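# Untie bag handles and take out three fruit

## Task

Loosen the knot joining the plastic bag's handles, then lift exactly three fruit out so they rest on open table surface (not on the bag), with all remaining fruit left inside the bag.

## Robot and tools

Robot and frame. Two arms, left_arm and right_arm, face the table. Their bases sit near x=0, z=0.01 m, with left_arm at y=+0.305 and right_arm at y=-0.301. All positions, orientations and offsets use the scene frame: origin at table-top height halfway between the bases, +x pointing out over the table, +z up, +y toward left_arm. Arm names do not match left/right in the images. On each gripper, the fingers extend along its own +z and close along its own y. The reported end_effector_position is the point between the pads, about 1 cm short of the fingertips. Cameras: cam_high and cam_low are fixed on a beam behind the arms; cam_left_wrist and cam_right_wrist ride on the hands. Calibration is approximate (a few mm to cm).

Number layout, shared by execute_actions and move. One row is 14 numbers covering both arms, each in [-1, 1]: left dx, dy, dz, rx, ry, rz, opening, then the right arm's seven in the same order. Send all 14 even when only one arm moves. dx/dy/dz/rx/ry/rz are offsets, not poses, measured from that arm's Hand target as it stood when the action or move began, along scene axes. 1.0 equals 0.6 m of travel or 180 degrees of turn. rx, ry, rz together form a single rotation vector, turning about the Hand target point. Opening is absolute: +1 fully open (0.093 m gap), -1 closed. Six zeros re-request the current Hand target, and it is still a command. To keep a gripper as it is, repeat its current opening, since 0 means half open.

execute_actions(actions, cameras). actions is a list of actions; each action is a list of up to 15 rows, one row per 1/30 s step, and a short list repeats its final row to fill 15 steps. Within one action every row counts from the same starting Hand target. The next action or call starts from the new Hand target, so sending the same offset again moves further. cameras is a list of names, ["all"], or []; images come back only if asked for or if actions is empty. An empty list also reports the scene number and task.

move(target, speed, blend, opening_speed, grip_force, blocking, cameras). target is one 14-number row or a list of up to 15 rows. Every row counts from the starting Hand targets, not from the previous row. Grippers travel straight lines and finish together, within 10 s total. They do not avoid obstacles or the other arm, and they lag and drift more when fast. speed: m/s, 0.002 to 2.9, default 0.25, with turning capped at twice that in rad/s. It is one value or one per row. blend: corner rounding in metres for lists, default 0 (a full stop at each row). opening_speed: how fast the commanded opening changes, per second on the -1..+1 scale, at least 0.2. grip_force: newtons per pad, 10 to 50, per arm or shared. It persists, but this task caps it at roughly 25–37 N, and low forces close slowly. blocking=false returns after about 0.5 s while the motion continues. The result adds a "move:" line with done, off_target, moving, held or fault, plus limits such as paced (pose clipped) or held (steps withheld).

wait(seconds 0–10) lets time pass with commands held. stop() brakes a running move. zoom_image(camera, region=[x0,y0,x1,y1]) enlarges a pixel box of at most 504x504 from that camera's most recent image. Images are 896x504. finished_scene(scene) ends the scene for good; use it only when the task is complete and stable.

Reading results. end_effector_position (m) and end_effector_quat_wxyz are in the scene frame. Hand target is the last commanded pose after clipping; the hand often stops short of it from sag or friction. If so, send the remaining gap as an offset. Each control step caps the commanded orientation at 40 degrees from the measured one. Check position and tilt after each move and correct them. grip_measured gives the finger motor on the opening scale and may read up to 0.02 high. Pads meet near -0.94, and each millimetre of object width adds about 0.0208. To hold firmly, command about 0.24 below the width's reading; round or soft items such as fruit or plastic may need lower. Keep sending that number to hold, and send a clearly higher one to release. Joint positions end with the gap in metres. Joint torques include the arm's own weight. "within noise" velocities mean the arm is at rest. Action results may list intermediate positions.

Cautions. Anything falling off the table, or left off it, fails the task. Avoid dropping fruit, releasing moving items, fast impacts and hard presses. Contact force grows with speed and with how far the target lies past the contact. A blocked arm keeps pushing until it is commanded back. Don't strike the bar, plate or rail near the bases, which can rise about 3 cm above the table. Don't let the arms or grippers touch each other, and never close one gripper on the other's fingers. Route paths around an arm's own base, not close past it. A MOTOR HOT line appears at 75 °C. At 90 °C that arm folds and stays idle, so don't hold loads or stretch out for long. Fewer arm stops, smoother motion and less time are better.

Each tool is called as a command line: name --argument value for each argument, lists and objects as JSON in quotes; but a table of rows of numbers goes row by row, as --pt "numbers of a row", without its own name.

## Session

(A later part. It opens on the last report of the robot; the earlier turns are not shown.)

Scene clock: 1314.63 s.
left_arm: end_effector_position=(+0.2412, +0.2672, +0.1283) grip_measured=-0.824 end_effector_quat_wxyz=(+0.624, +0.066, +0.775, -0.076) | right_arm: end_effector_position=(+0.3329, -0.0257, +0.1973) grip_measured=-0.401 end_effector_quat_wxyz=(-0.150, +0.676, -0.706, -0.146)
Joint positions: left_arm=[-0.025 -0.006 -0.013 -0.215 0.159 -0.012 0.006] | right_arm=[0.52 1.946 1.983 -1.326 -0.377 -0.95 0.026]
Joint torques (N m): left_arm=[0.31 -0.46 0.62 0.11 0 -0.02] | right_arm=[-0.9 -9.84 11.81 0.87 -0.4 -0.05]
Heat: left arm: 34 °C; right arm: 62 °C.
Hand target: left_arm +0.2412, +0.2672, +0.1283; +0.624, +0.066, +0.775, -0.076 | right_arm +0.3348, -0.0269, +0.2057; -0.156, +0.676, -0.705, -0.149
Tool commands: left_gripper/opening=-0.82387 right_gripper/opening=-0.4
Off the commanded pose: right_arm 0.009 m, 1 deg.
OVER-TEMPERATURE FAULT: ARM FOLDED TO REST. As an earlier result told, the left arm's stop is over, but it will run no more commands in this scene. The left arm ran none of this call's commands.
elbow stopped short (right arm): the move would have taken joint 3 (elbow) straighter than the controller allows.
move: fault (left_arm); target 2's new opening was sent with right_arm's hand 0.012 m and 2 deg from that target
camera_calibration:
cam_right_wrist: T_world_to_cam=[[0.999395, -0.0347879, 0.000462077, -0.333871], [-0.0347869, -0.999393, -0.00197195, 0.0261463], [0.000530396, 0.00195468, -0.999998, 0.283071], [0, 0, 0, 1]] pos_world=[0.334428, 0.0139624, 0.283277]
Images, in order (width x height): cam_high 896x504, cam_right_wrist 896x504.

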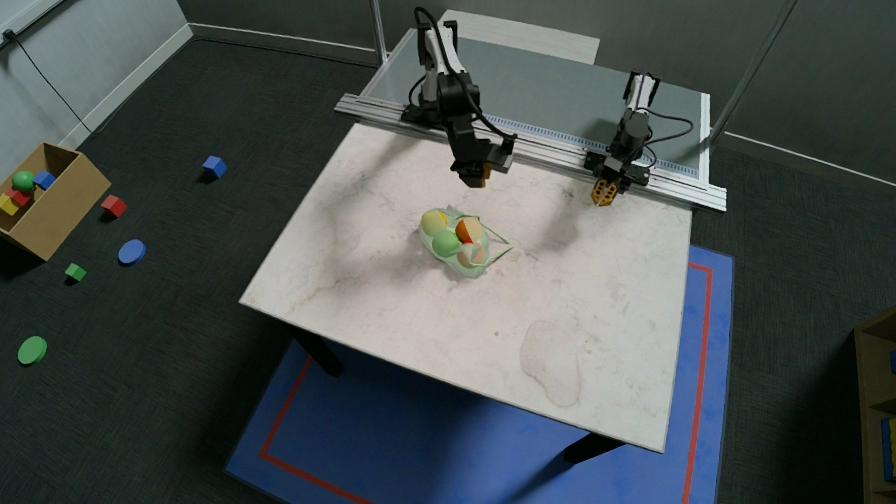

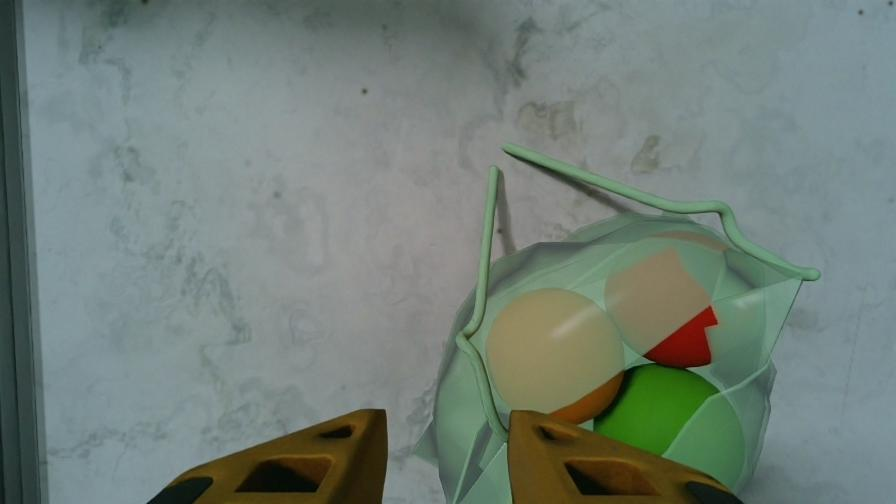

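move --target '[0,0,0,0,0,0,-1,0.083,-0.125,0.06,0,0,0,0.9]' --speed 0.2 --cameras '["cam_right_wrist"]'

zoom_image --camera "cam_right_wrist" --region '[220, 50, 660, 440]'

Scene clock: 1330.73 s.
left_arm: end_effector_position=(+0.2412, +0.2672, +0.1283) grip_measured=-0.824 end_effector_quat_wxyz=(+0.624, +0.066, +0.775, -0.076) | right_arm: end_effector_position=(+0.3844, -0.1029, +0.2403) grip_measured=+0.899 end_effector_quat_wxyz=(-0.183, +0.668, -0.709, -0.133)
Joint positions: left_arm=[-0.025 -0.006 -0.013 -0.215 0.159 -0.012 0.006] | right_arm=[0.279 2.049 2.299 -1.56 -0.437 -1.17 0.088]
Joint torques (N m): left_arm=[0.29 -0.44 0.64 0.1 0 -0.02] | right_arm=[-0.35 -8.73 10.67 0.78 -0.41 -0.08]
Heat: left arm: 34 °C; right arm: 65 °C.
Hand target: left_arm +0.2412, +0.2672, +0.1283; +0.624, +0.066, +0.775, -0.076 | right_arm +0.3845, -0.1019, +0.2419; -0.156, +0.676, -0.705, -0.149
Tool commands: left_gripper/opening=-0.82387 right_gripper/opening=+0.9
Off the commanded pose: right_arm 0.002 m, 4 deg.
OVER-TEMPERATURE FAULT: ARM FOLDED TO REST. As an earlier result told, the left arm's stop is over, but it will run no more commands in this scene. The left arm ran none of this call's commands.
joint sent to its limit (right arm) — joint 4 (wrist pitch), lower limit. The joint targets are off in orientation, not in position.
move: fault (left_arm), off_target (right_arm)
camera_calibration:
cam_right_wrist: T_world_to_cam=[[0.996207, -0.0633822, 0.0596263, -0.40399], [-0.0614974, -0.997564, -0.0329343, -0.0312972], [0.0615685, 0.0291425, -0.997677, 0.305004], [0, 0, 0, 1]] pos_world=[0.381754, -0.0657153, 0.327354]
Images, in order (width x height): cam_right_wrist 896x504.

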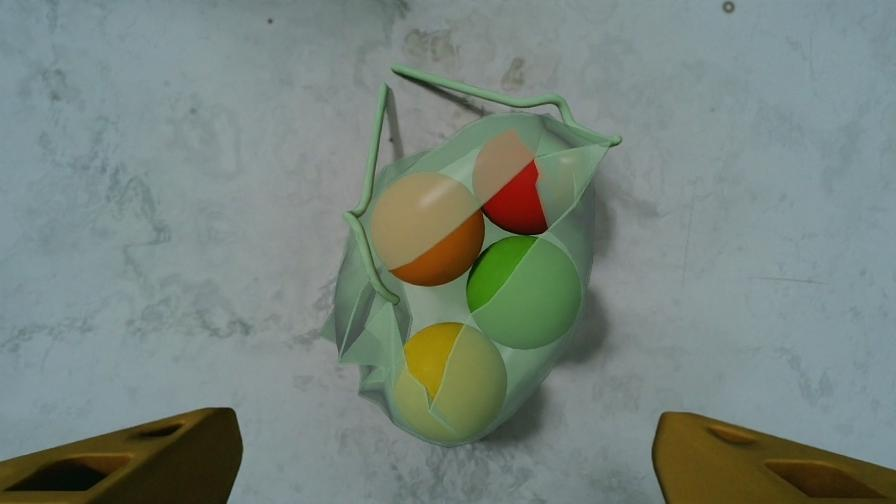

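Scaled by 1.145 from the camera's 896x504 image, which has a finer 1280x720 frame.

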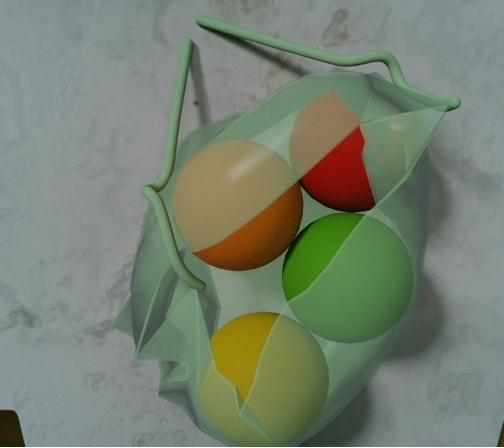

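move --target '[0,0,0,0,0,0,-1,0.0747,0.0443,-0.2115,-0.0515,0.0229,-0.2361,-0.4]' --speed 0.2 --cameras '["cam_right_wrist"]'

zoom_image --camera "cam_right_wrist" --region '[200, 104, 700, 504]'

Scene clock: 1366.37 s.
left_arm: end_effector_position=(+0.2412, +0.2672, +0.1283) grip_measured=-0.824 end_effector_quat_wxyz=(+0.624, +0.066, +0.775, -0.076) | right_arm: end_effector_position=(+0.4271, -0.0749, +0.1229) grip_measured=-0.399 end_effector_quat_wxyz=(+0.124, -0.383, +0.914, +0.057)
Joint positions: left_arm=[-0.025 -0.006 -0.013 -0.215 0.159 -0.012 0.006] | right_arm=[0.42 2.141 2.01 -1.143 -0.132 -0.344 0.026]
Joint torques (N m): left_arm=[0.31 -0.47 0.64 0.11 0.01 -0.02] | right_arm=[0.01 -10.3 8.25 1.35 0.02 0.07]
Heat: left arm: 33 °C; right arm: 62 °C.
Hand target: left_arm +0.2412, +0.2672, +0.1283; +0.624, +0.066, +0.775, -0.076 | right_arm +0.4294, -0.0753, +0.1149; +0.121, -0.379, +0.916, +0.050
Tool commands: left_gripper/opening=-0.82387 right_gripper/opening=-0.4
Off the commanded pose: right_arm 0.008 m, 1 deg.
OVER-TEMPERATURE FAULT: ARM FOLDED TO REST. As an earlier result told, the left arm's stop is over, but it will run no more commands in this scene. The left arm ran none of this call's commands.
move: fault (left_arm)
camera_calibration:
cam_right_wrist: T_world_to_cam=[[0.719941, -0.694012, -0.00576417, -0.358875], [-0.68605, -0.712889, 0.145346, 0.261602], [-0.104981, -0.100686, -0.989364, 0.244848], [0, 0, 0, 1]] pos_world=[0.463546, -0.0379176, 0.202153]
Images, in order (width x height): cam_right_wrist 896x504.

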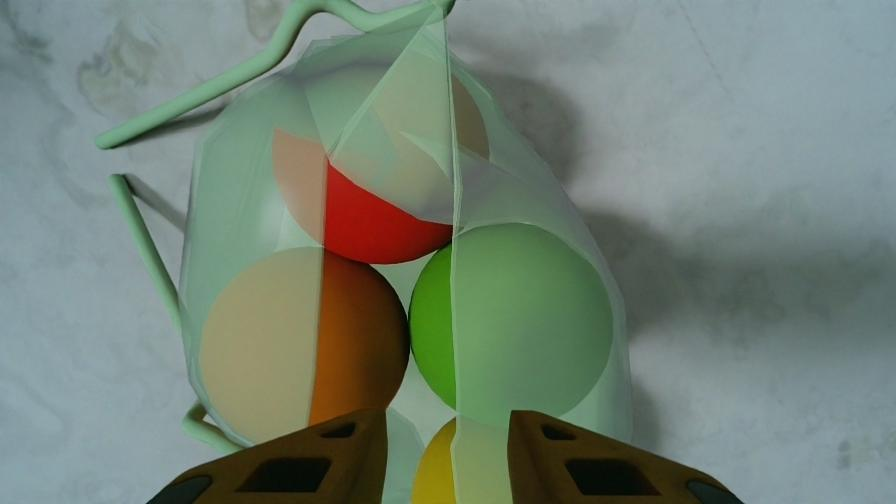

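Scaled by 1.008 from the camera's 896x504 image, which has a finer 1280x720 frame.

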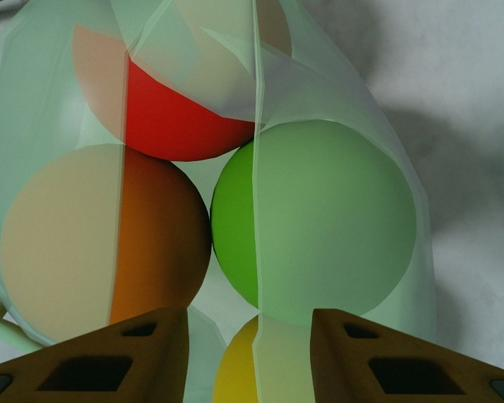

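move --target '[0,0,0,0,0,0,-1,-0.0207,-0.0262,-0.0915,0,0,0,-0.45]' --speed 0.1 --cameras '["cam_right_wrist"]'

Scene clock: 1406.40 s.
left_arm: end_effector_position=(+0.2412, +0.2672, +0.1283) grip_measured=-0.824 end_effector_quat_wxyz=(+0.624, +0.066, +0.775, -0.076) | right_arm: end_effector_position=(+0.4267, -0.0764, +0.0824) grip_measured=-0.449 end_effector_quat_wxyz=(+0.156, -0.385, +0.908, +0.057)
Joint positions: left_arm=[-0.025 -0.006 -0.013 -0.215 0.159 -0.012 0.006] | right_arm=[0.42 2.08 1.736 -0.867 -0.131 -0.347 0.024]
Joint torques (N m): left_arm=[0.29 -0.42 0.7 0.1 -0.02 -0.02] | right_arm=[-1.24 -9.84 4.75 1.14 -0.02 -0.06]
Heat: left arm: 33 °C; right arm: 60 °C.
Hand target: left_arm +0.2412, +0.2672, +0.1283; +0.624, +0.066, +0.775, -0.076 | right_arm +0.4169, -0.0911, +0.0599; +0.121, -0.379, +0.916, +0.050
Tool commands: left_gripper/opening=-0.82387 right_gripper/opening=-0.45
Off the commanded pose: right_arm 0.029 m, 4 deg.
OVER-TEMPERATURE FAULT: ARM FOLDED TO REST. As an earlier result told, the left arm's stop is over, but it will run no more commands in this scene. The left arm ran none of this call's commands.
move: fault (left_arm), off_target (right_arm)
camera_calibration:
cam_right_wrist: T_world_to_cam=[[0.72246, -0.691163, 0.0185766, -0.36277], [-0.689808, -0.718694, 0.0874312, 0.272], [-0.0470783, -0.0759798, -0.995997, 0.182257], [0, 0, 0, 1]] pos_world=[0.458295, -0.0414009, 0.164485]
Images, in order (width x height): cam_right_wrist 896x504.

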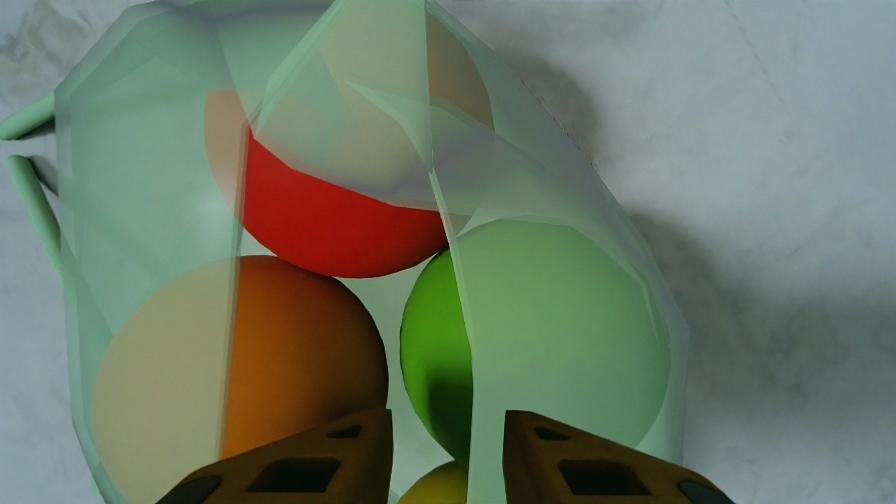

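move --pt "0 0 0 0 0 0 -1 -0.0033 -0.003 0.08 0 0 0 -0.45" --pt "0 0 0 0 0 0 -1 -0.0033 -0.003 0 0 0 0 -0.45" --speed 0.1 --cameras '["cam_right_wrist"]'

Scene clock: 1418.50 s.
left_arm: end_effector_position=(+0.2412, +0.2672, +0.1283) grip_measured=-0.824 end_effector_quat_wxyz=(+0.624, +0.066, +0.775, -0.076) | right_arm: end_effector_position=(+0.4144, -0.0876, +0.0682) grip_measured=-0.449 end_effector_quat_wxyz=(+0.126, -0.381, +0.914, +0.055)
Joint positions: left_arm=[-0.025 -0.006 -0.013 -0.215 0.159 -0.012 0.006] | right_arm=[0.41 2.079 1.694 -0.888 -0.131 -0.349 0.024]
Joint torques (N m): left_arm=[0.25 -0.42 0.64 0.09 0 -0.02] | right_arm=[-0.7 -10.45 7.32 1.36 -0.01 -0.07]
Heat: left arm: 33 °C; right arm: 59 °C.
Hand target: left_arm +0.2412, +0.2672, +0.1283; +0.624, +0.066, +0.775, -0.076 | right_arm +0.4150, -0.0930, +0.0600; +0.121, -0.379, +0.916, +0.050
Tool commands: left_gripper/opening=-0.82387 right_gripper/opening=-0.45
Off the commanded pose: right_arm 0.010 m, 1 deg.
OVER-TEMPERATURE FAULT: ARM FOLDED TO REST. As an earlier result told, the left arm's stop is over, but it will run no more commands in this scene. The left arm ran none of this call's commands.
move: fault (left_arm)
camera_calibration:
cam_right_wrist: T_world_to_cam=[[0.716544, -0.697535, -0.00309378, -0.357966], [-0.689913, -0.709354, 0.14435, 0.253643], [-0.102884, -0.101299, -0.989522, 0.187133], [0, 0, 0, 1]] pos_world=[0.450743, -0.0508147, 0.147452]
Images, in order (width x height): cam_right_wrist 896x504.

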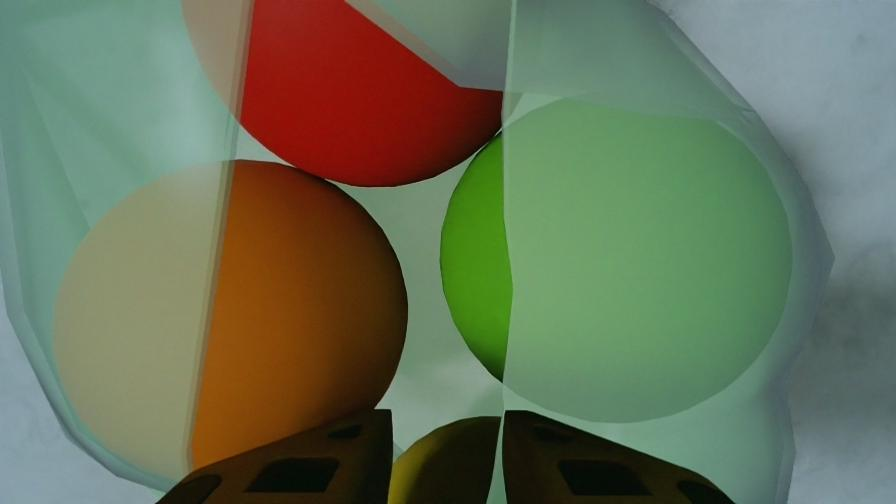

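move --target '[0,0,0,0,0,0,-1,0,0,0,0,0,0,-1]' --opening_speed 1 --cameras '["cam_right_wrist"]'

Scene clock: 1431.83 s.
left_arm: end_effector_position=(+0.2412, +0.2672, +0.1283) grip_measured=-0.824 end_effector_quat_wxyz=(+0.624, +0.066, +0.775, -0.076) | right_arm: end_effector_position=(+0.4146, -0.0875, +0.0682) grip_measured=-0.987 end_effector_quat_wxyz=(+0.126, -0.381, +0.914, +0.055)
Joint positions: left_arm=[-0.025 -0.006 -0.013 -0.215 0.159 -0.012 0.006] | right_arm=[0.41 2.079 1.694 -0.887 -0.131 -0.349 0]
Joint torques (N m): left_arm=[0.32 -0.44 0.69 0.11 0 -0.02] | right_arm=[-0.8 -10.61 7.09 1.33 0.03 -0.06]
Heat: left arm: 33 °C; right arm: 57 °C.
Hand target: left_arm +0.2412, +0.2672, +0.1283; +0.624, +0.066, +0.775, -0.076 | right_arm +0.4150, -0.0930, +0.0600; +0.121, -0.379, +0.916, +0.050
Tool commands: left_gripper/opening=-0.82387 right_gripper/opening=-1.0
Off the commanded pose: right_arm 0.010 m, 1 deg.
OVER-TEMPERATURE FAULT: ARM FOLDED TO REST. As an earlier result told, the left arm's stop is over, but it will run no more commands in this scene. The left arm ran none of this call's commands.
move: fault (left_arm)
camera_calibration:
cam_right_wrist: T_world_to_cam=[[0.716598, -0.697482, -0.00258955, -0.358135], [-0.690021, -0.709464, 0.143289, 0.254038], [-0.101779, -0.100894, -0.989677, 0.186807], [0, 0, 0, 1]] pos_world=[0.450944, -0.0507145, 0.14755]
Images, in order (width x height): cam_right_wrist 896x504.

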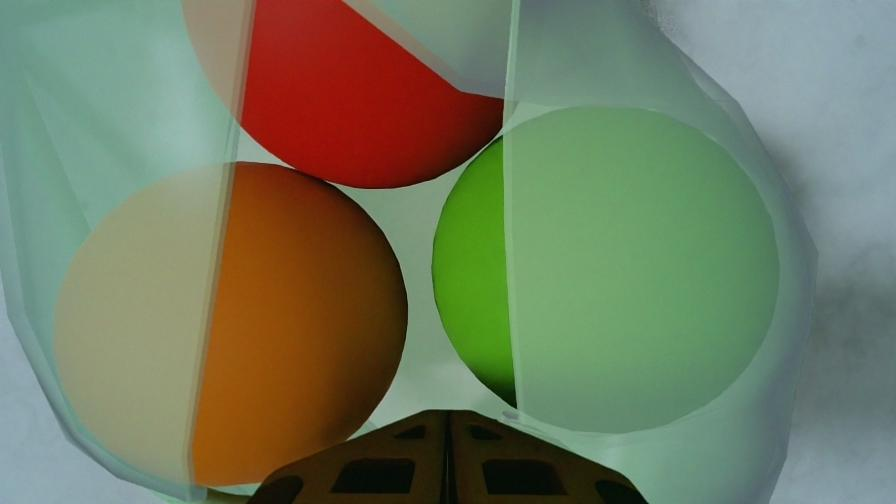

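move --pt "0 0 0 0 0 0 -1 0.02 -0.015 0.017 0 0 0 -1" --pt "0 0 0 0 0 0 -1 0.08 -0.075 0.02 0 0 0 -1" --speed 0.06 --blend '[0.01,0]' --cameras '["cam_right_wrist","cam_high"]'

zoom_image --camera "cam_high" --region '[380, 170, 540, 310]'

Scene clock: 1466.10 s.
left_arm: end_effector_position=(+0.2412, +0.2672, +0.1283) grip_measured=-0.824 end_effector_quat_wxyz=(+0.624, +0.066, +0.775, -0.076) | right_arm: end_effector_position=(+0.4599, -0.1363, +0.0725) grip_measured=-0.987 end_effector_quat_wxyz=(+0.125, -0.379, +0.916, +0.046)
Joint positions: left_arm=[-0.025 -0.006 -0.013 -0.215 0.159 -0.012 0.006] | right_arm=[0.275 2.192 1.887 -0.987 -0.15 -0.478 0]
Joint torques (N m): left_arm=[0.32 -0.43 0.62 0.1 0.01 -0.02] | right_arm=[-0.75 -10.44 12.18 0.92 -0.22 -0.09]
Heat: left arm: 33 °C; right arm: 56 °C.
Hand target: left_arm +0.2412, +0.2672, +0.1283; +0.624, +0.066, +0.775, -0.076 | right_arm +0.4630, -0.1378, +0.0721; +0.121, -0.379, +0.916, +0.050
Tool commands: left_gripper/opening=-0.82387 right_gripper/opening=-1.0
Off the commanded pose: right_arm 0.004 m, 1 deg.
OVER-TEMPERATURE FAULT: ARM FOLDED TO REST. As an earlier result told, the left arm's stop is over, but it will run no more commands in this scene. The left arm ran none of this call's commands.
move: fault (left_arm); blend cut to 0.0091 m at target 1
camera_calibration:
cam_right_wrist: T_world_to_cam=[[0.711621, -0.702434, 0.0134731, -0.424168], [-0.695726, -0.701898, 0.152655, 0.253059], [-0.0977735, -0.118006, -0.988188, 0.186484], [0, 0, 0, 1]] pos_world=[0.49614, -0.0983225, 0.151365]
Images, in order (width x height): cam_high 896x504, cam_right_wrist 896x504.

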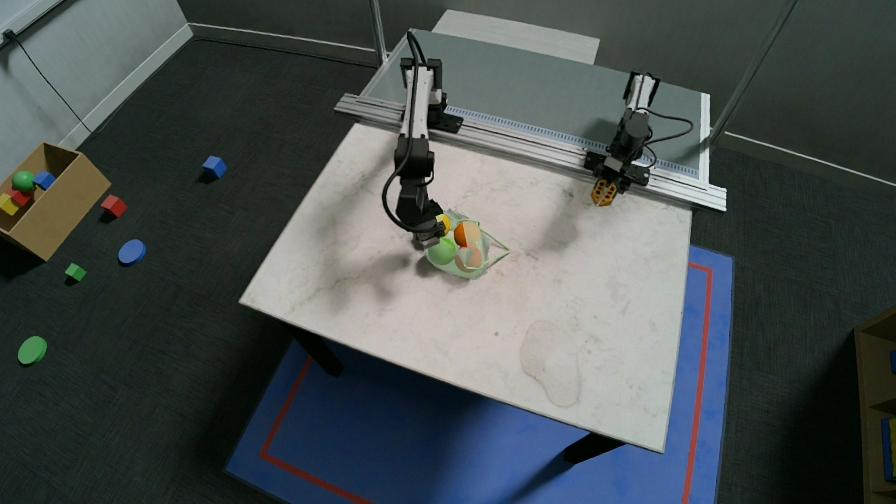

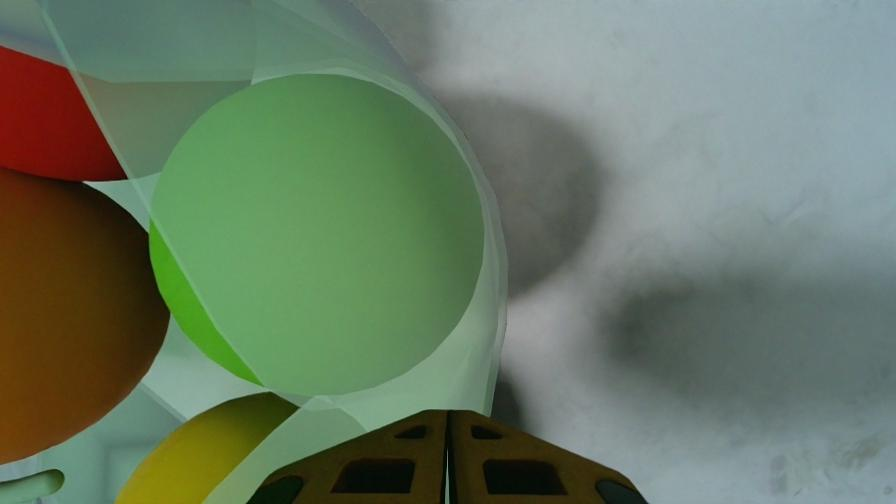

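Scaled by 3.150 from the camera's 896x504 image, which has a finer 1280x720 frame.

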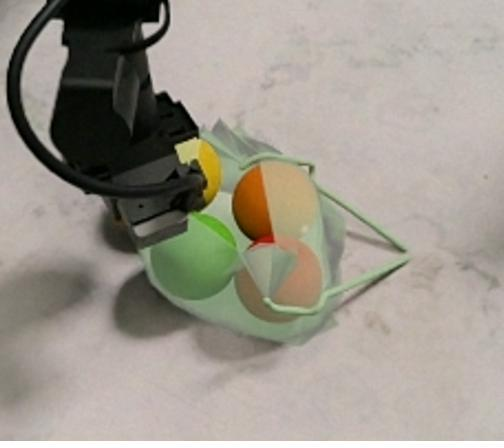

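move --pt "0 0 0 0 0 0 -1 0 0 0.08 0 0 0 -1" --pt "0 0 0 0 0 0 -1 -0.1 0.05 0.25 0 0 0 -1" --speed 0.2 --blend '[0.02,0]' --cameras '["cam_right_wrist"]'

zoom_image --camera "cam_right_wrist" --region '[200, 50, 700, 450]'

Scene clock: 1528.40 s.
left_arm: end_effector_position=(+0.2412, +0.2672, +0.1283) grip_measured=-0.824 end_effector_quat_wxyz=(+0.624, +0.066, +0.775, -0.076) | right_arm: end_effector_position=(+0.4045, -0.1047, +0.2073) grip_measured=-0.987 end_effector_quat_wxyz=(+0.109, -0.383, +0.915, +0.057)
Joint positions: left_arm=[-0.025 -0.006 -0.013 -0.215 0.159 -0.012 0.006] | right_arm=[0.369 2.119 2.326 -1.519 -0.147 -0.396 0]
Joint torques (N m): left_arm=[0.28 -0.44 0.68 0.1 0 -0.03] | right_arm=[-0.31 -12.49 11.14 0.87 0.03 0.08]
Heat: left arm: 32 °C; right arm: 67 °C.
Hand target: left_arm +0.2412, +0.2672, +0.1283; +0.624, +0.066, +0.775, -0.076 | right_arm +0.4030, -0.1078, +0.2220; +0.121, -0.379, +0.916, +0.050
Tool commands: left_gripper/opening=-0.82387 right_gripper/opening=-1.0
Off the commanded pose: right_arm 0.015 m, 2 deg.
OVER-TEMPERATURE FAULT: ARM FOLDED TO REST. As an earlier result told, the left arm's stop is over, but it will run no more commands in this scene. The left arm ran none of this call's commands.
move: fault (left_arm), off_target (right_arm)
camera_calibration:
cam_right_wrist: T_world_to_cam=[[0.720662, -0.693033, -0.0187447, -0.360316], [-0.680274, -0.712091, 0.173647, 0.204373], [-0.133691, -0.112389, -0.98463, 0.332338], [0, 0, 0, 1]] pos_world=[0.443126, -0.0668273, 0.284987]
Images, in order (width x height): cam_right_wrist 896x504.

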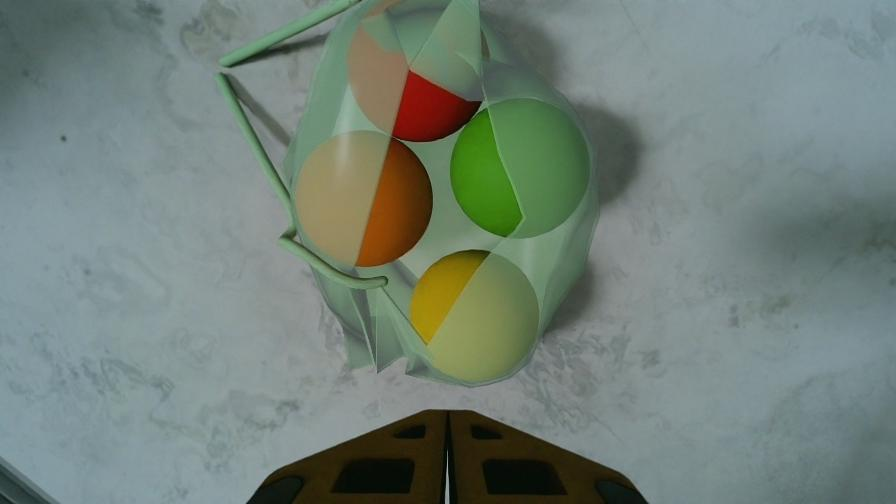

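Scaled by 1.008 from the camera's 896x504 image, which has a finer 1280x720 frame.

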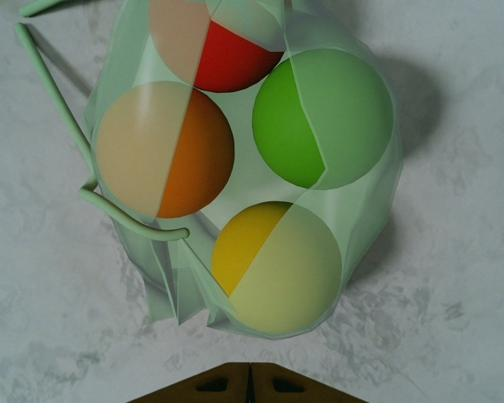

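move --target '[0,0,0,0,0,0,-1,0.0283,0.033,-0.1367,0,0,0.398,-1]' --speed 0.3 --cameras '["cam_right_wrist"]'

Scene clock: 1591.80 s.
left_arm: end_effector_position=(+0.2412, +0.2672, +0.1283) grip_measured=-0.824 end_effector_quat_wxyz=(+0.624, +0.066, +0.775, -0.076) | right_arm: end_effector_position=(+0.4190, -0.0874, +0.1392) grip_measured=-0.987 end_effector_quat_wxyz=(-0.101, +0.840, -0.526, -0.083)
Joint positions: left_arm=[-0.025 -0.006 -0.013 -0.215 0.159 -0.012 0.006] | right_arm=[0.348 2.351 2.44 -1.559 -0.287 -1.656 0]
Joint torques (N m): left_arm=[0.29 -0.43 0.61 0.1 -0.01 -0.03] | right_arm=[-0.53 -10.86 11.21 0.34 -0.31 -0.05]
Heat: left arm: 32 °C; right arm: 66 °C.
Hand target: left_arm +0.2412, +0.2672, +0.1283; +0.624, +0.066, +0.775, -0.076 | right_arm +0.4199, -0.0880, +0.1400; -0.068, +0.844, -0.521, -0.111
Tool commands: left_gripper/opening=-0.82387 right_gripper/opening=-1.0
Off the commanded pose: right_arm 0.001 m, 5 deg.
OVER-TEMPERATURE FAULT: ARM FOLDED TO REST. As an earlier result told, the left arm's stop is over, but it will run no more commands in this scene. The left arm ran none of this call's commands.
joint sent to its limit (right arm) — joint 4 (wrist pitch), lower limit. The joint targets are off in orientation, not in position.
move: fault (left_arm), off_target (right_arm)
camera_calibration:
cam_right_wrist: T_world_to_cam=[[0.897114, 0.433618, 0.0846316, -0.349904], [0.415816, -0.893441, 0.169884, -0.2362], [0.149278, -0.117214, -0.981823, 0.149786], [0, 0, 0, 1]] pos_world=[0.389759, -0.0417487, 0.216802]
Images, in order (width x height): cam_right_wrist 896x504.

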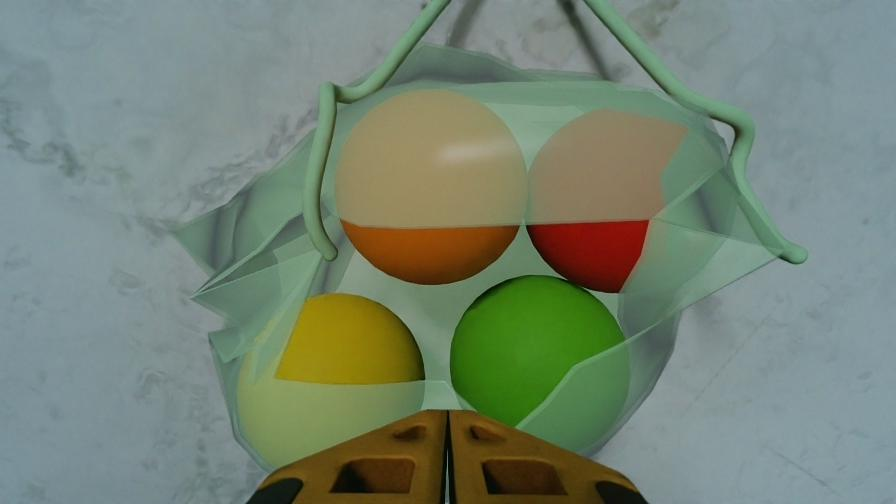

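move --target '[0,0,0,0,0,0,-1,0.08,0.0117,-0.0417,0,0,0.05,0.62]' --speed 0.2 --cameras '["cam_right_wrist"]'

Scene clock: 1629.90 s.
left_arm: end_effector_position=(+0.2412, +0.2672, +0.1283) grip_measured=-0.824 end_effector_quat_wxyz=(+0.624, +0.066, +0.775, -0.076) | right_arm: end_effector_position=(+0.4658, -0.0777, +0.1157) grip_measured=+0.618 end_effector_quat_wxyz=(-0.138, +0.874, -0.463, -0.048)
Joint positions: left_arm=[-0.025 -0.006 -0.013 -0.215 0.159 -0.012 0.006] | right_arm=[0.334 2.571 2.748 -1.564 -0.289 -1.801 0.075]
Joint torques (N m): left_arm=[0.29 -0.47 0.68 0.1 0 -0.02] | right_arm=[-0.99 -12.05 10.86 0.6 -0.3 -0.08]
Heat: left arm: 31 °C; right arm: 63 °C.
Hand target: left_arm +0.2412, +0.2672, +0.1283; +0.624, +0.066, +0.775, -0.076 | right_arm +0.4680, -0.0811, +0.1149; -0.059, +0.882, -0.453, -0.116
Tool commands: left_gripper/opening=-0.82387 right_gripper/opening=+0.62
Off the commanded pose: right_arm 0.004 m, 12 deg.
OVER-TEMPERATURE FAULT: ARM FOLDED TO REST. As an earlier result told, the left arm's stop is over, but it will run no more commands in this scene. The left arm ran none of this call's commands.
joint sent to its limit (right arm) — joint 4 (wrist pitch), lower limit. The joint targets are off in orientation, not in position.
move: fault (left_arm), off_target (right_arm)
camera_calibration:
cam_right_wrist: T_world_to_cam=[[0.817892, 0.540147, 0.198227, -0.362061], [0.506253, -0.839302, 0.19819, -0.284147], [0.273424, -0.0617452, -0.95991, 0.0647856], [0, 0, 0, 1]] pos_world=[0.422263, -0.0389184, 0.190274]
Images, in order (width x height): cam_right_wrist 896x504.

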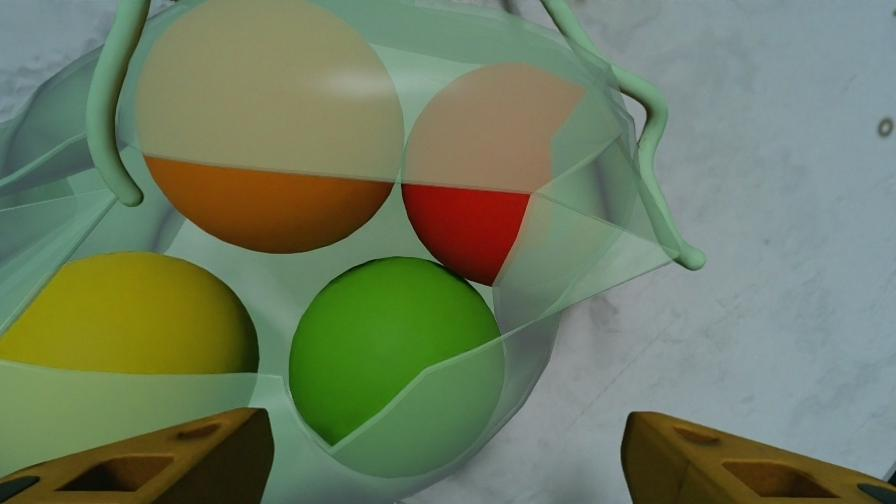

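move --target '[0,0,0,0,0,0,-1,-0.0093,0.0095,-0.1167,0,0,0,0.68]' --speed 0.12 --cameras '["cam_right_wrist"]'

Scene clock: 1656.17 s.
left_arm: end_effector_position=(+0.2412, +0.2672, +0.1283) grip_measured=-0.824 end_effector_quat_wxyz=(+0.624, +0.066, +0.775, -0.076) | right_arm: end_effector_position=(+0.4624, -0.0760, +0.0478) grip_measured=+0.678 end_effector_quat_wxyz=(-0.093, +0.877, -0.462, -0.089)
Joint positions: left_arm=[-0.025 -0.006 -0.013 -0.215 0.159 -0.012 0.006] | right_arm=[0.344 2.721 2.773 -1.564 -0.289 -1.817 0.078]
Joint torques (N m): left_arm=[0.24 -0.46 0.68 0.1 0 -0.03] | right_arm=[-0.03 -12.26 11.04 0.31 -0.2 -0.09]
Heat: left arm: 31 °C; right arm: 63 °C.
Hand target: left_arm +0.2412, +0.2672, +0.1283; +0.624, +0.066, +0.775, -0.076 | right_arm +0.4624, -0.0754, +0.0450; -0.059, +0.882, -0.453, -0.116
Tool commands: left_gripper/opening=-0.82387 right_gripper/opening=+0.68
Off the commanded pose: right_arm 0.003 m, 5 deg.
OVER-TEMPERATURE FAULT: ARM FOLDED TO REST. As an earlier result told, the left arm's stop is over, but it will run no more commands in this scene. The left arm ran none of this call's commands.
joint sent to its limit (right arm) — joint 4 (wrist pitch), lower limit. The joint targets are off in orientation, not in position.
move: fault (left_arm), off_target (right_arm)
camera_calibration:
cam_right_wrist: T_world_to_cam=[[0.822188, 0.563295, 0.0818951, -0.34147], [0.544816, -0.820428, 0.173418, -0.282763], [0.164874, -0.0979644, -0.981437, 0.0491173], [0, 0, 0, 1]] pos_world=[0.426708, -0.0348265, 0.125206]
Images, in order (width x height): cam_right_wrist 896x504.

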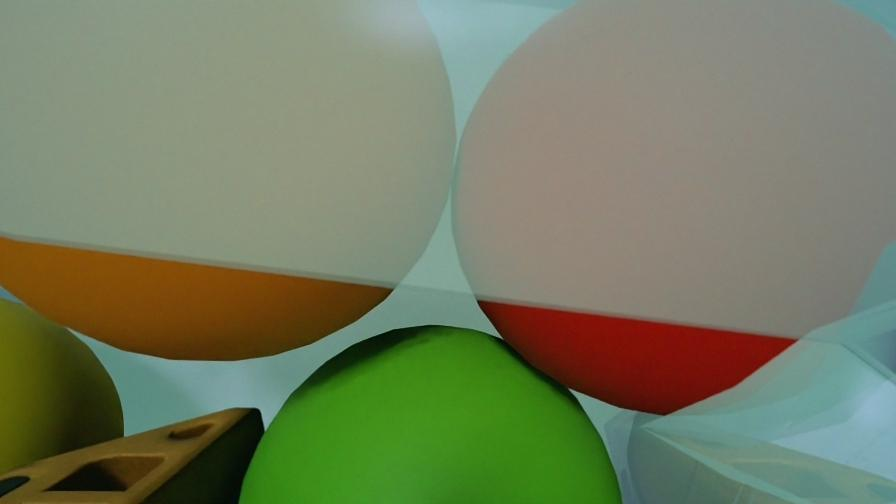

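move --pt "0 0 0 0 0 0 -1 0.002 -0.006 -0.01 0 0 0 0.68" --pt "0 0 0 0 0 0 -1 0.002 -0.006 -0.01 0 0 0 0.15" --speed 0.08 --opening_speed 0.8 --cameras '["cam_right_wrist"]'

Scene clock: 1670.03 s.
left_arm: end_effector_position=(+0.2412, +0.2672, +0.1283) grip_measured=-0.824 end_effector_quat_wxyz=(+0.624, +0.066, +0.775, -0.076) | right_arm: end_effector_position=(+0.4627, -0.0761, +0.0437) grip_measured=+0.375 end_effector_quat_wxyz=(-0.091, +0.880, -0.458, -0.091)
Joint positions: left_arm=[-0.025 -0.006 -0.013 -0.215 0.159 -0.012 0.006] | right_arm=[0.344 2.733 2.779 -1.564 -0.289 -1.827 0.063]
Joint torques (N m): left_arm=[0.31 -0.4 0.69 0.1 0.01 -0.01] | right_arm=[-0.5 -12.19 10.82 0.33 -0.19 -0.08]
Heat: left arm: 31 °C; right arm: 65 °C.
Hand target: left_arm +0.2412, +0.2672, +0.1283; +0.624, +0.066, +0.775, -0.076 | right_arm +0.4636, -0.0790, +0.0390; -0.059, +0.882, -0.453, -0.116
Tool commands: left_gripper/opening=-0.82387 right_gripper/opening=+0.15
Off the commanded pose: right_arm 0.006 m, 5 deg.
OVER-TEMPERATURE FAULT: ARM FOLDED TO REST. As an earlier result told, the left arm's stop is over, but it will run no more commands in this scene. The left arm ran none of this call's commands.
joint sent to its limit (right arm) — joint 4 (wrist pitch), lower limit. The joint targets are off in orientation, not in position.
move: fault (left_arm), off_target (right_arm); target 2's new opening was sent with right_arm's hand 0.006 m and 5 deg from that target
camera_calibration:
cam_right_wrist: T_world_to_cam=[[0.817069, 0.571085, 0.0791206, -0.338189], [0.552941, -0.815072, 0.172958, -0.285535], [0.163263, -0.0975696, -0.981746, 0.0458996], [0, 0, 0, 1]] pos_world=[0.426714, -0.0351187, 0.121205]
Images, in order (width x height): cam_right_wrist 896x504.

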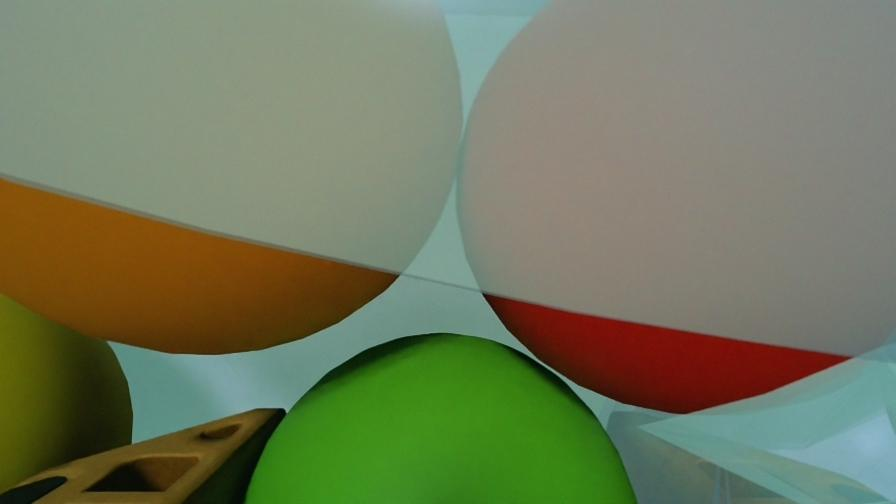

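move --target '[0,0,0,0,0,0,-1,0,0,0.09,0,0,0,0.15]' --speed 0.06 --cameras '["cam_right_wrist","cam_high","cam_low"]'

zoom_image --camera "cam_high" --region '[380, 150, 560, 330]'

zoom_image --camera "cam_low" --region '[270, 220, 470, 360]'

Scene clock: 1681.73 s.
left_arm: end_effector_position=(+0.2412, +0.2672, +0.1283) grip_measured=-0.824 end_effector_quat_wxyz=(+0.624, +0.066, +0.775, -0.076) | right_arm: end_effector_position=(+0.4657, -0.0740, +0.0705) grip_measured=+0.375 end_effector_quat_wxyz=(-0.111, +0.880, -0.456, -0.073)
Joint positions: left_arm=[-0.025 -0.006 -0.013 -0.215 0.159 -0.012 0.006] | right_arm=[0.344 2.679 2.779 -1.564 -0.289 -1.822 0.063]
Joint torques (N m): left_arm=[0.29 -0.47 0.68 0.09 0 -0.04] | right_arm=[-0.99 -18.96 6.6 0.43 -0.24 0.07]
Heat: left arm: 31 °C; right arm: 65 °C.
Hand target: left_arm +0.2412, +0.2672, +0.1283; +0.624, +0.066, +0.775, -0.076 | right_arm +0.4636, -0.0790, +0.0929; -0.059, +0.882, -0.453, -0.116
Tool commands: left_gripper/opening=-0.82387 right_gripper/opening=+0.15
Off the commanded pose: right_arm 0.023 m, 8 deg.
OVER-TEMPERATURE FAULT: ARM FOLDED TO REST. As an earlier result told, the left arm's stop is over, but it will run no more commands in this scene. The left arm ran none of this call's commands.
joint sent to its limit (right arm) — joint 4 (wrist pitch), lower limit. The joint targets are off in orientation, not in position.
move: fault (left_arm), off_target (right_arm)
camera_calibration:
cam_right_wrist: T_world_to_cam=[[0.813217, 0.567208, 0.130207, -0.346013], [0.542105, -0.819694, 0.184999, -0.286412], [0.211663, -0.0798583, -0.974075, 0.0500936], [0, 0, 0, 1]] pos_world=[0.426046, -0.0345083, 0.146834]
Images, in order (width x height): cam_high 896x504, cam_low 896x504, cam_right_wrist 896x504.

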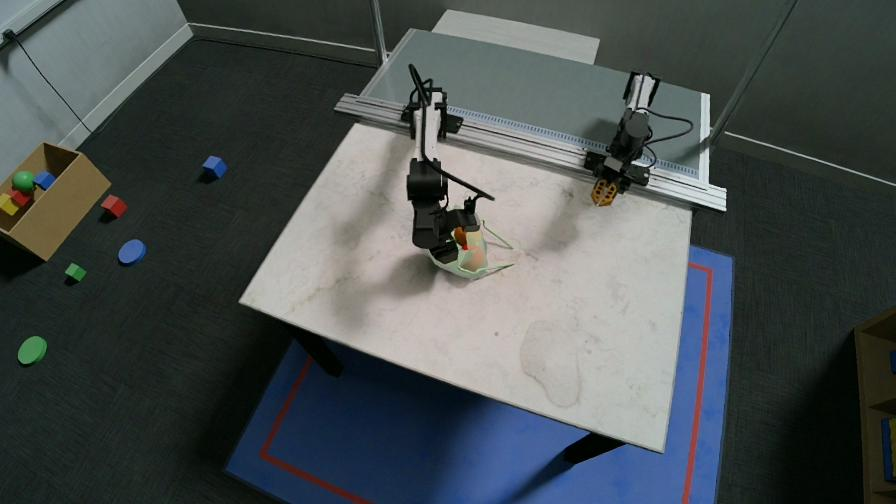

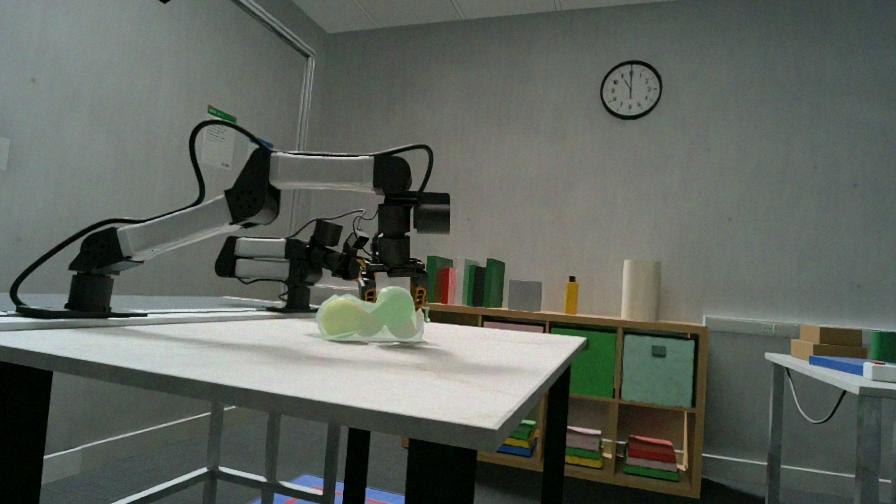

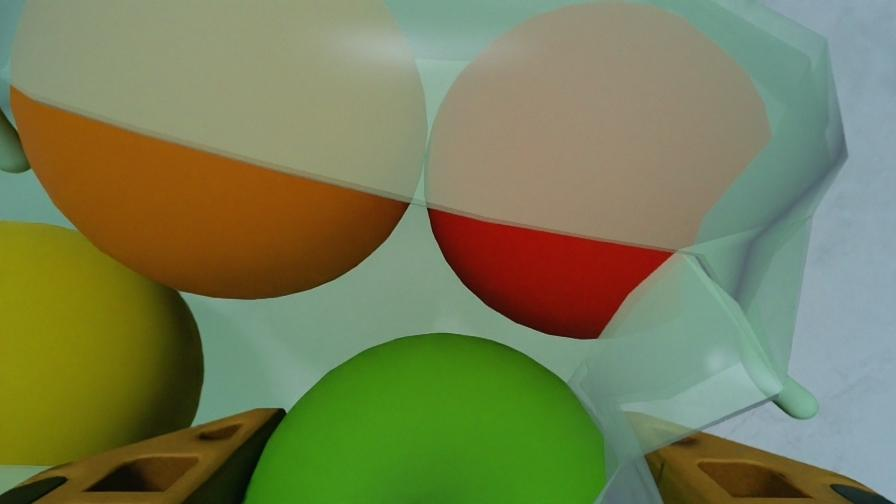

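Scaled by 2.800 from the camera's 896x504 image, which has a finer 1280x720 frame.

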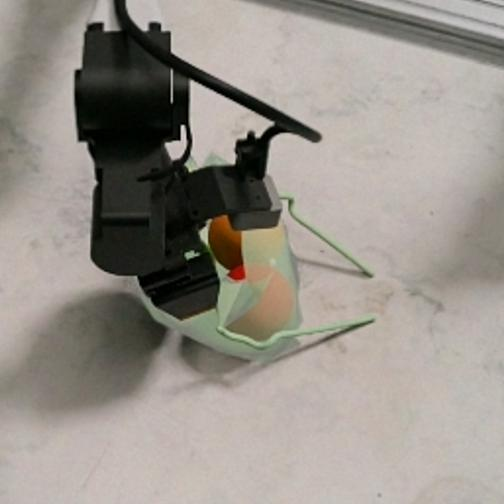

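Scaled by 2.520 from the camera's 896x504 image, which has a finer 1280x720 frame.

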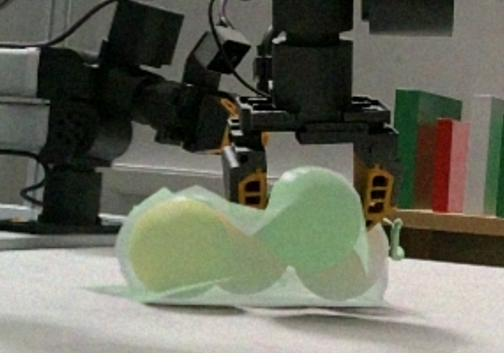

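move --pt "0 0 0 0 0 0 -1 0 0 -0.095 0 0 0 0.15" --pt "0 0 0 0 0 0 -1 0 0 -0.095 0 0 0 0.68" --pt "0 0 0 0 0 0 -1 -0.02 0.01 0.06 0 0 0 0.68" --speed 0.1 --opening_speed 0.8 --cameras '["cam_right_wrist"]'

Scene clock: 1694.83 s.
left_arm: end_effector_position=(+0.2412, +0.2672, +0.1283) grip_measured=-0.824 end_effector_quat_wxyz=(+0.624, +0.066, +0.775, -0.076) | right_arm: end_effector_position=(+0.4575, -0.0727, +0.1102) grip_measured=+0.678 end_effector_quat_wxyz=(-0.128, +0.876, -0.461, -0.060)
Joint positions: left_arm=[-0.025 -0.006 -0.013 -0.215 0.159 -0.012 0.006] | right_arm=[0.349 2.564 2.713 -1.567 -0.291 -1.796 0.078]
Joint torques (N m): left_arm=[0.24 -0.4 0.66 0.1 0.01 -0.02] | right_arm=[-0.08 -17.95 6.38 0.56 -0.24 0.09]
Heat: left arm: 31 °C; right arm: 63 °C.
Hand target: left_arm +0.2412, +0.2672, +0.1283; +0.624, +0.066, +0.775, -0.076 | right_arm +0.4516, -0.0729, +0.1289; -0.059, +0.882, -0.453, -0.116
Tool commands: left_gripper/opening=-0.82387 right_gripper/opening=+0.68
Off the commanded pose: right_arm 0.020 m, 10 deg.
OVER-TEMPERATURE FAULT: ARM FOLDED TO REST. As an earlier result told, the left arm's stop is over, but it will run no more commands in this scene. The left arm ran none of this call's commands.
joint sent to its limit (right arm) — joint 4 (wrist pitch), lower limit. The joint targets are off in orientation, not in position.
move: fault (left_arm), off_target (right_arm); target 2's new opening was sent with right_arm's hand 0.008 m and 5 deg from that target
camera_calibration:
cam_right_wrist: T_world_to_cam=[[0.818466, 0.548976, 0.169525, -0.353342], [0.519652, -0.833169, 0.189188, -0.27933], [0.245103, -0.0667494, -0.967197, 0.0754818], [0, 0, 0, 1]] pos_world=[0.415852, -0.0337146, 0.185752]
Images, in order (width x height): cam_right_wrist 896x504.

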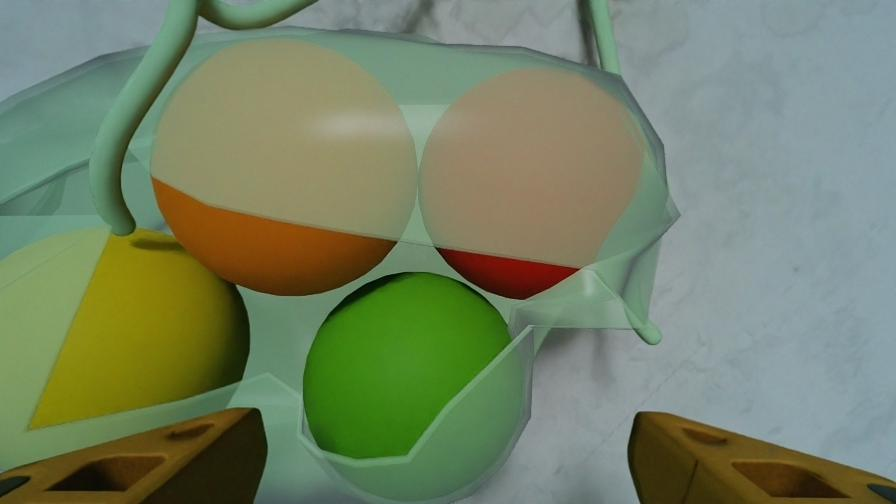

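move --target '[0,0,0,0,0,0,-1,0.003,0.0185,-0.06,0,0,0.044,0.75]' --speed 0.1 --cameras '["cam_right_wrist"]'

Scene clock: 1741.53 s.
left_arm: end_effector_position=(+0.2412, +0.2672, +0.1283) grip_measured=-0.824 end_effector_quat_wxyz=(+0.624, +0.066, +0.775, -0.076) | right_arm: end_effector_position=(+0.4524, -0.0620, +0.0952) grip_measured=+0.749 end_effector_quat_wxyz=(-0.121, +0.904, -0.405, -0.065)
Joint positions: left_arm=[-0.025 -0.006 -0.013 -0.215 0.159 -0.012 0.006] | right_arm=[0.373 2.597 2.72 -1.567 -0.291 -1.903 0.081]
Joint torques (N m): left_arm=[0.27 -0.47 0.68 0.11 0 -0.03] | right_arm=[-0.08 -11.95 10.95 0.51 -0.12 -0.09]
Heat: left arm: 31 °C; right arm: 59 °C.
Hand target: left_arm +0.2412, +0.2672, +0.1283; +0.624, +0.066, +0.775, -0.076 | right_arm +0.4534, -0.0618, +0.0929; -0.051, +0.911, -0.391, -0.120
Tool commands: left_gripper/opening=-0.82387 right_gripper/opening=+0.75
Off the commanded pose: right_arm 0.003 m, 10 deg.
OVER-TEMPERATURE FAULT: ARM FOLDED TO REST. As an earlier result told, the left arm's stop is over, but it will run no more commands in this scene. The left arm ran none of this call's commands.
joint sent to its limit (right arm) — joint 4 (wrist pitch), lower limit. The joint targets are off in orientation, not in position.
move: fault (left_arm), off_target (right_arm)
camera_calibration:
cam_right_wrist: T_world_to_cam=[[0.742168, 0.649043, 0.167124, -0.31166], [0.619586, -0.759507, 0.198149, -0.306471], [0.255539, -0.0435123, -0.965819, 0.0595869], [0, 0, 0, 1]] pos_world=[0.405962, -0.0278929, 0.170363]
Images, in order (width x height): cam_right_wrist 896x504.

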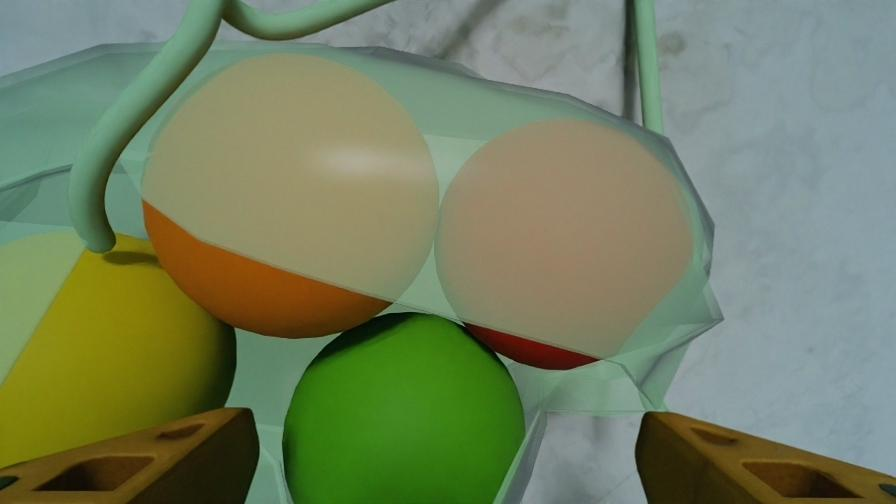

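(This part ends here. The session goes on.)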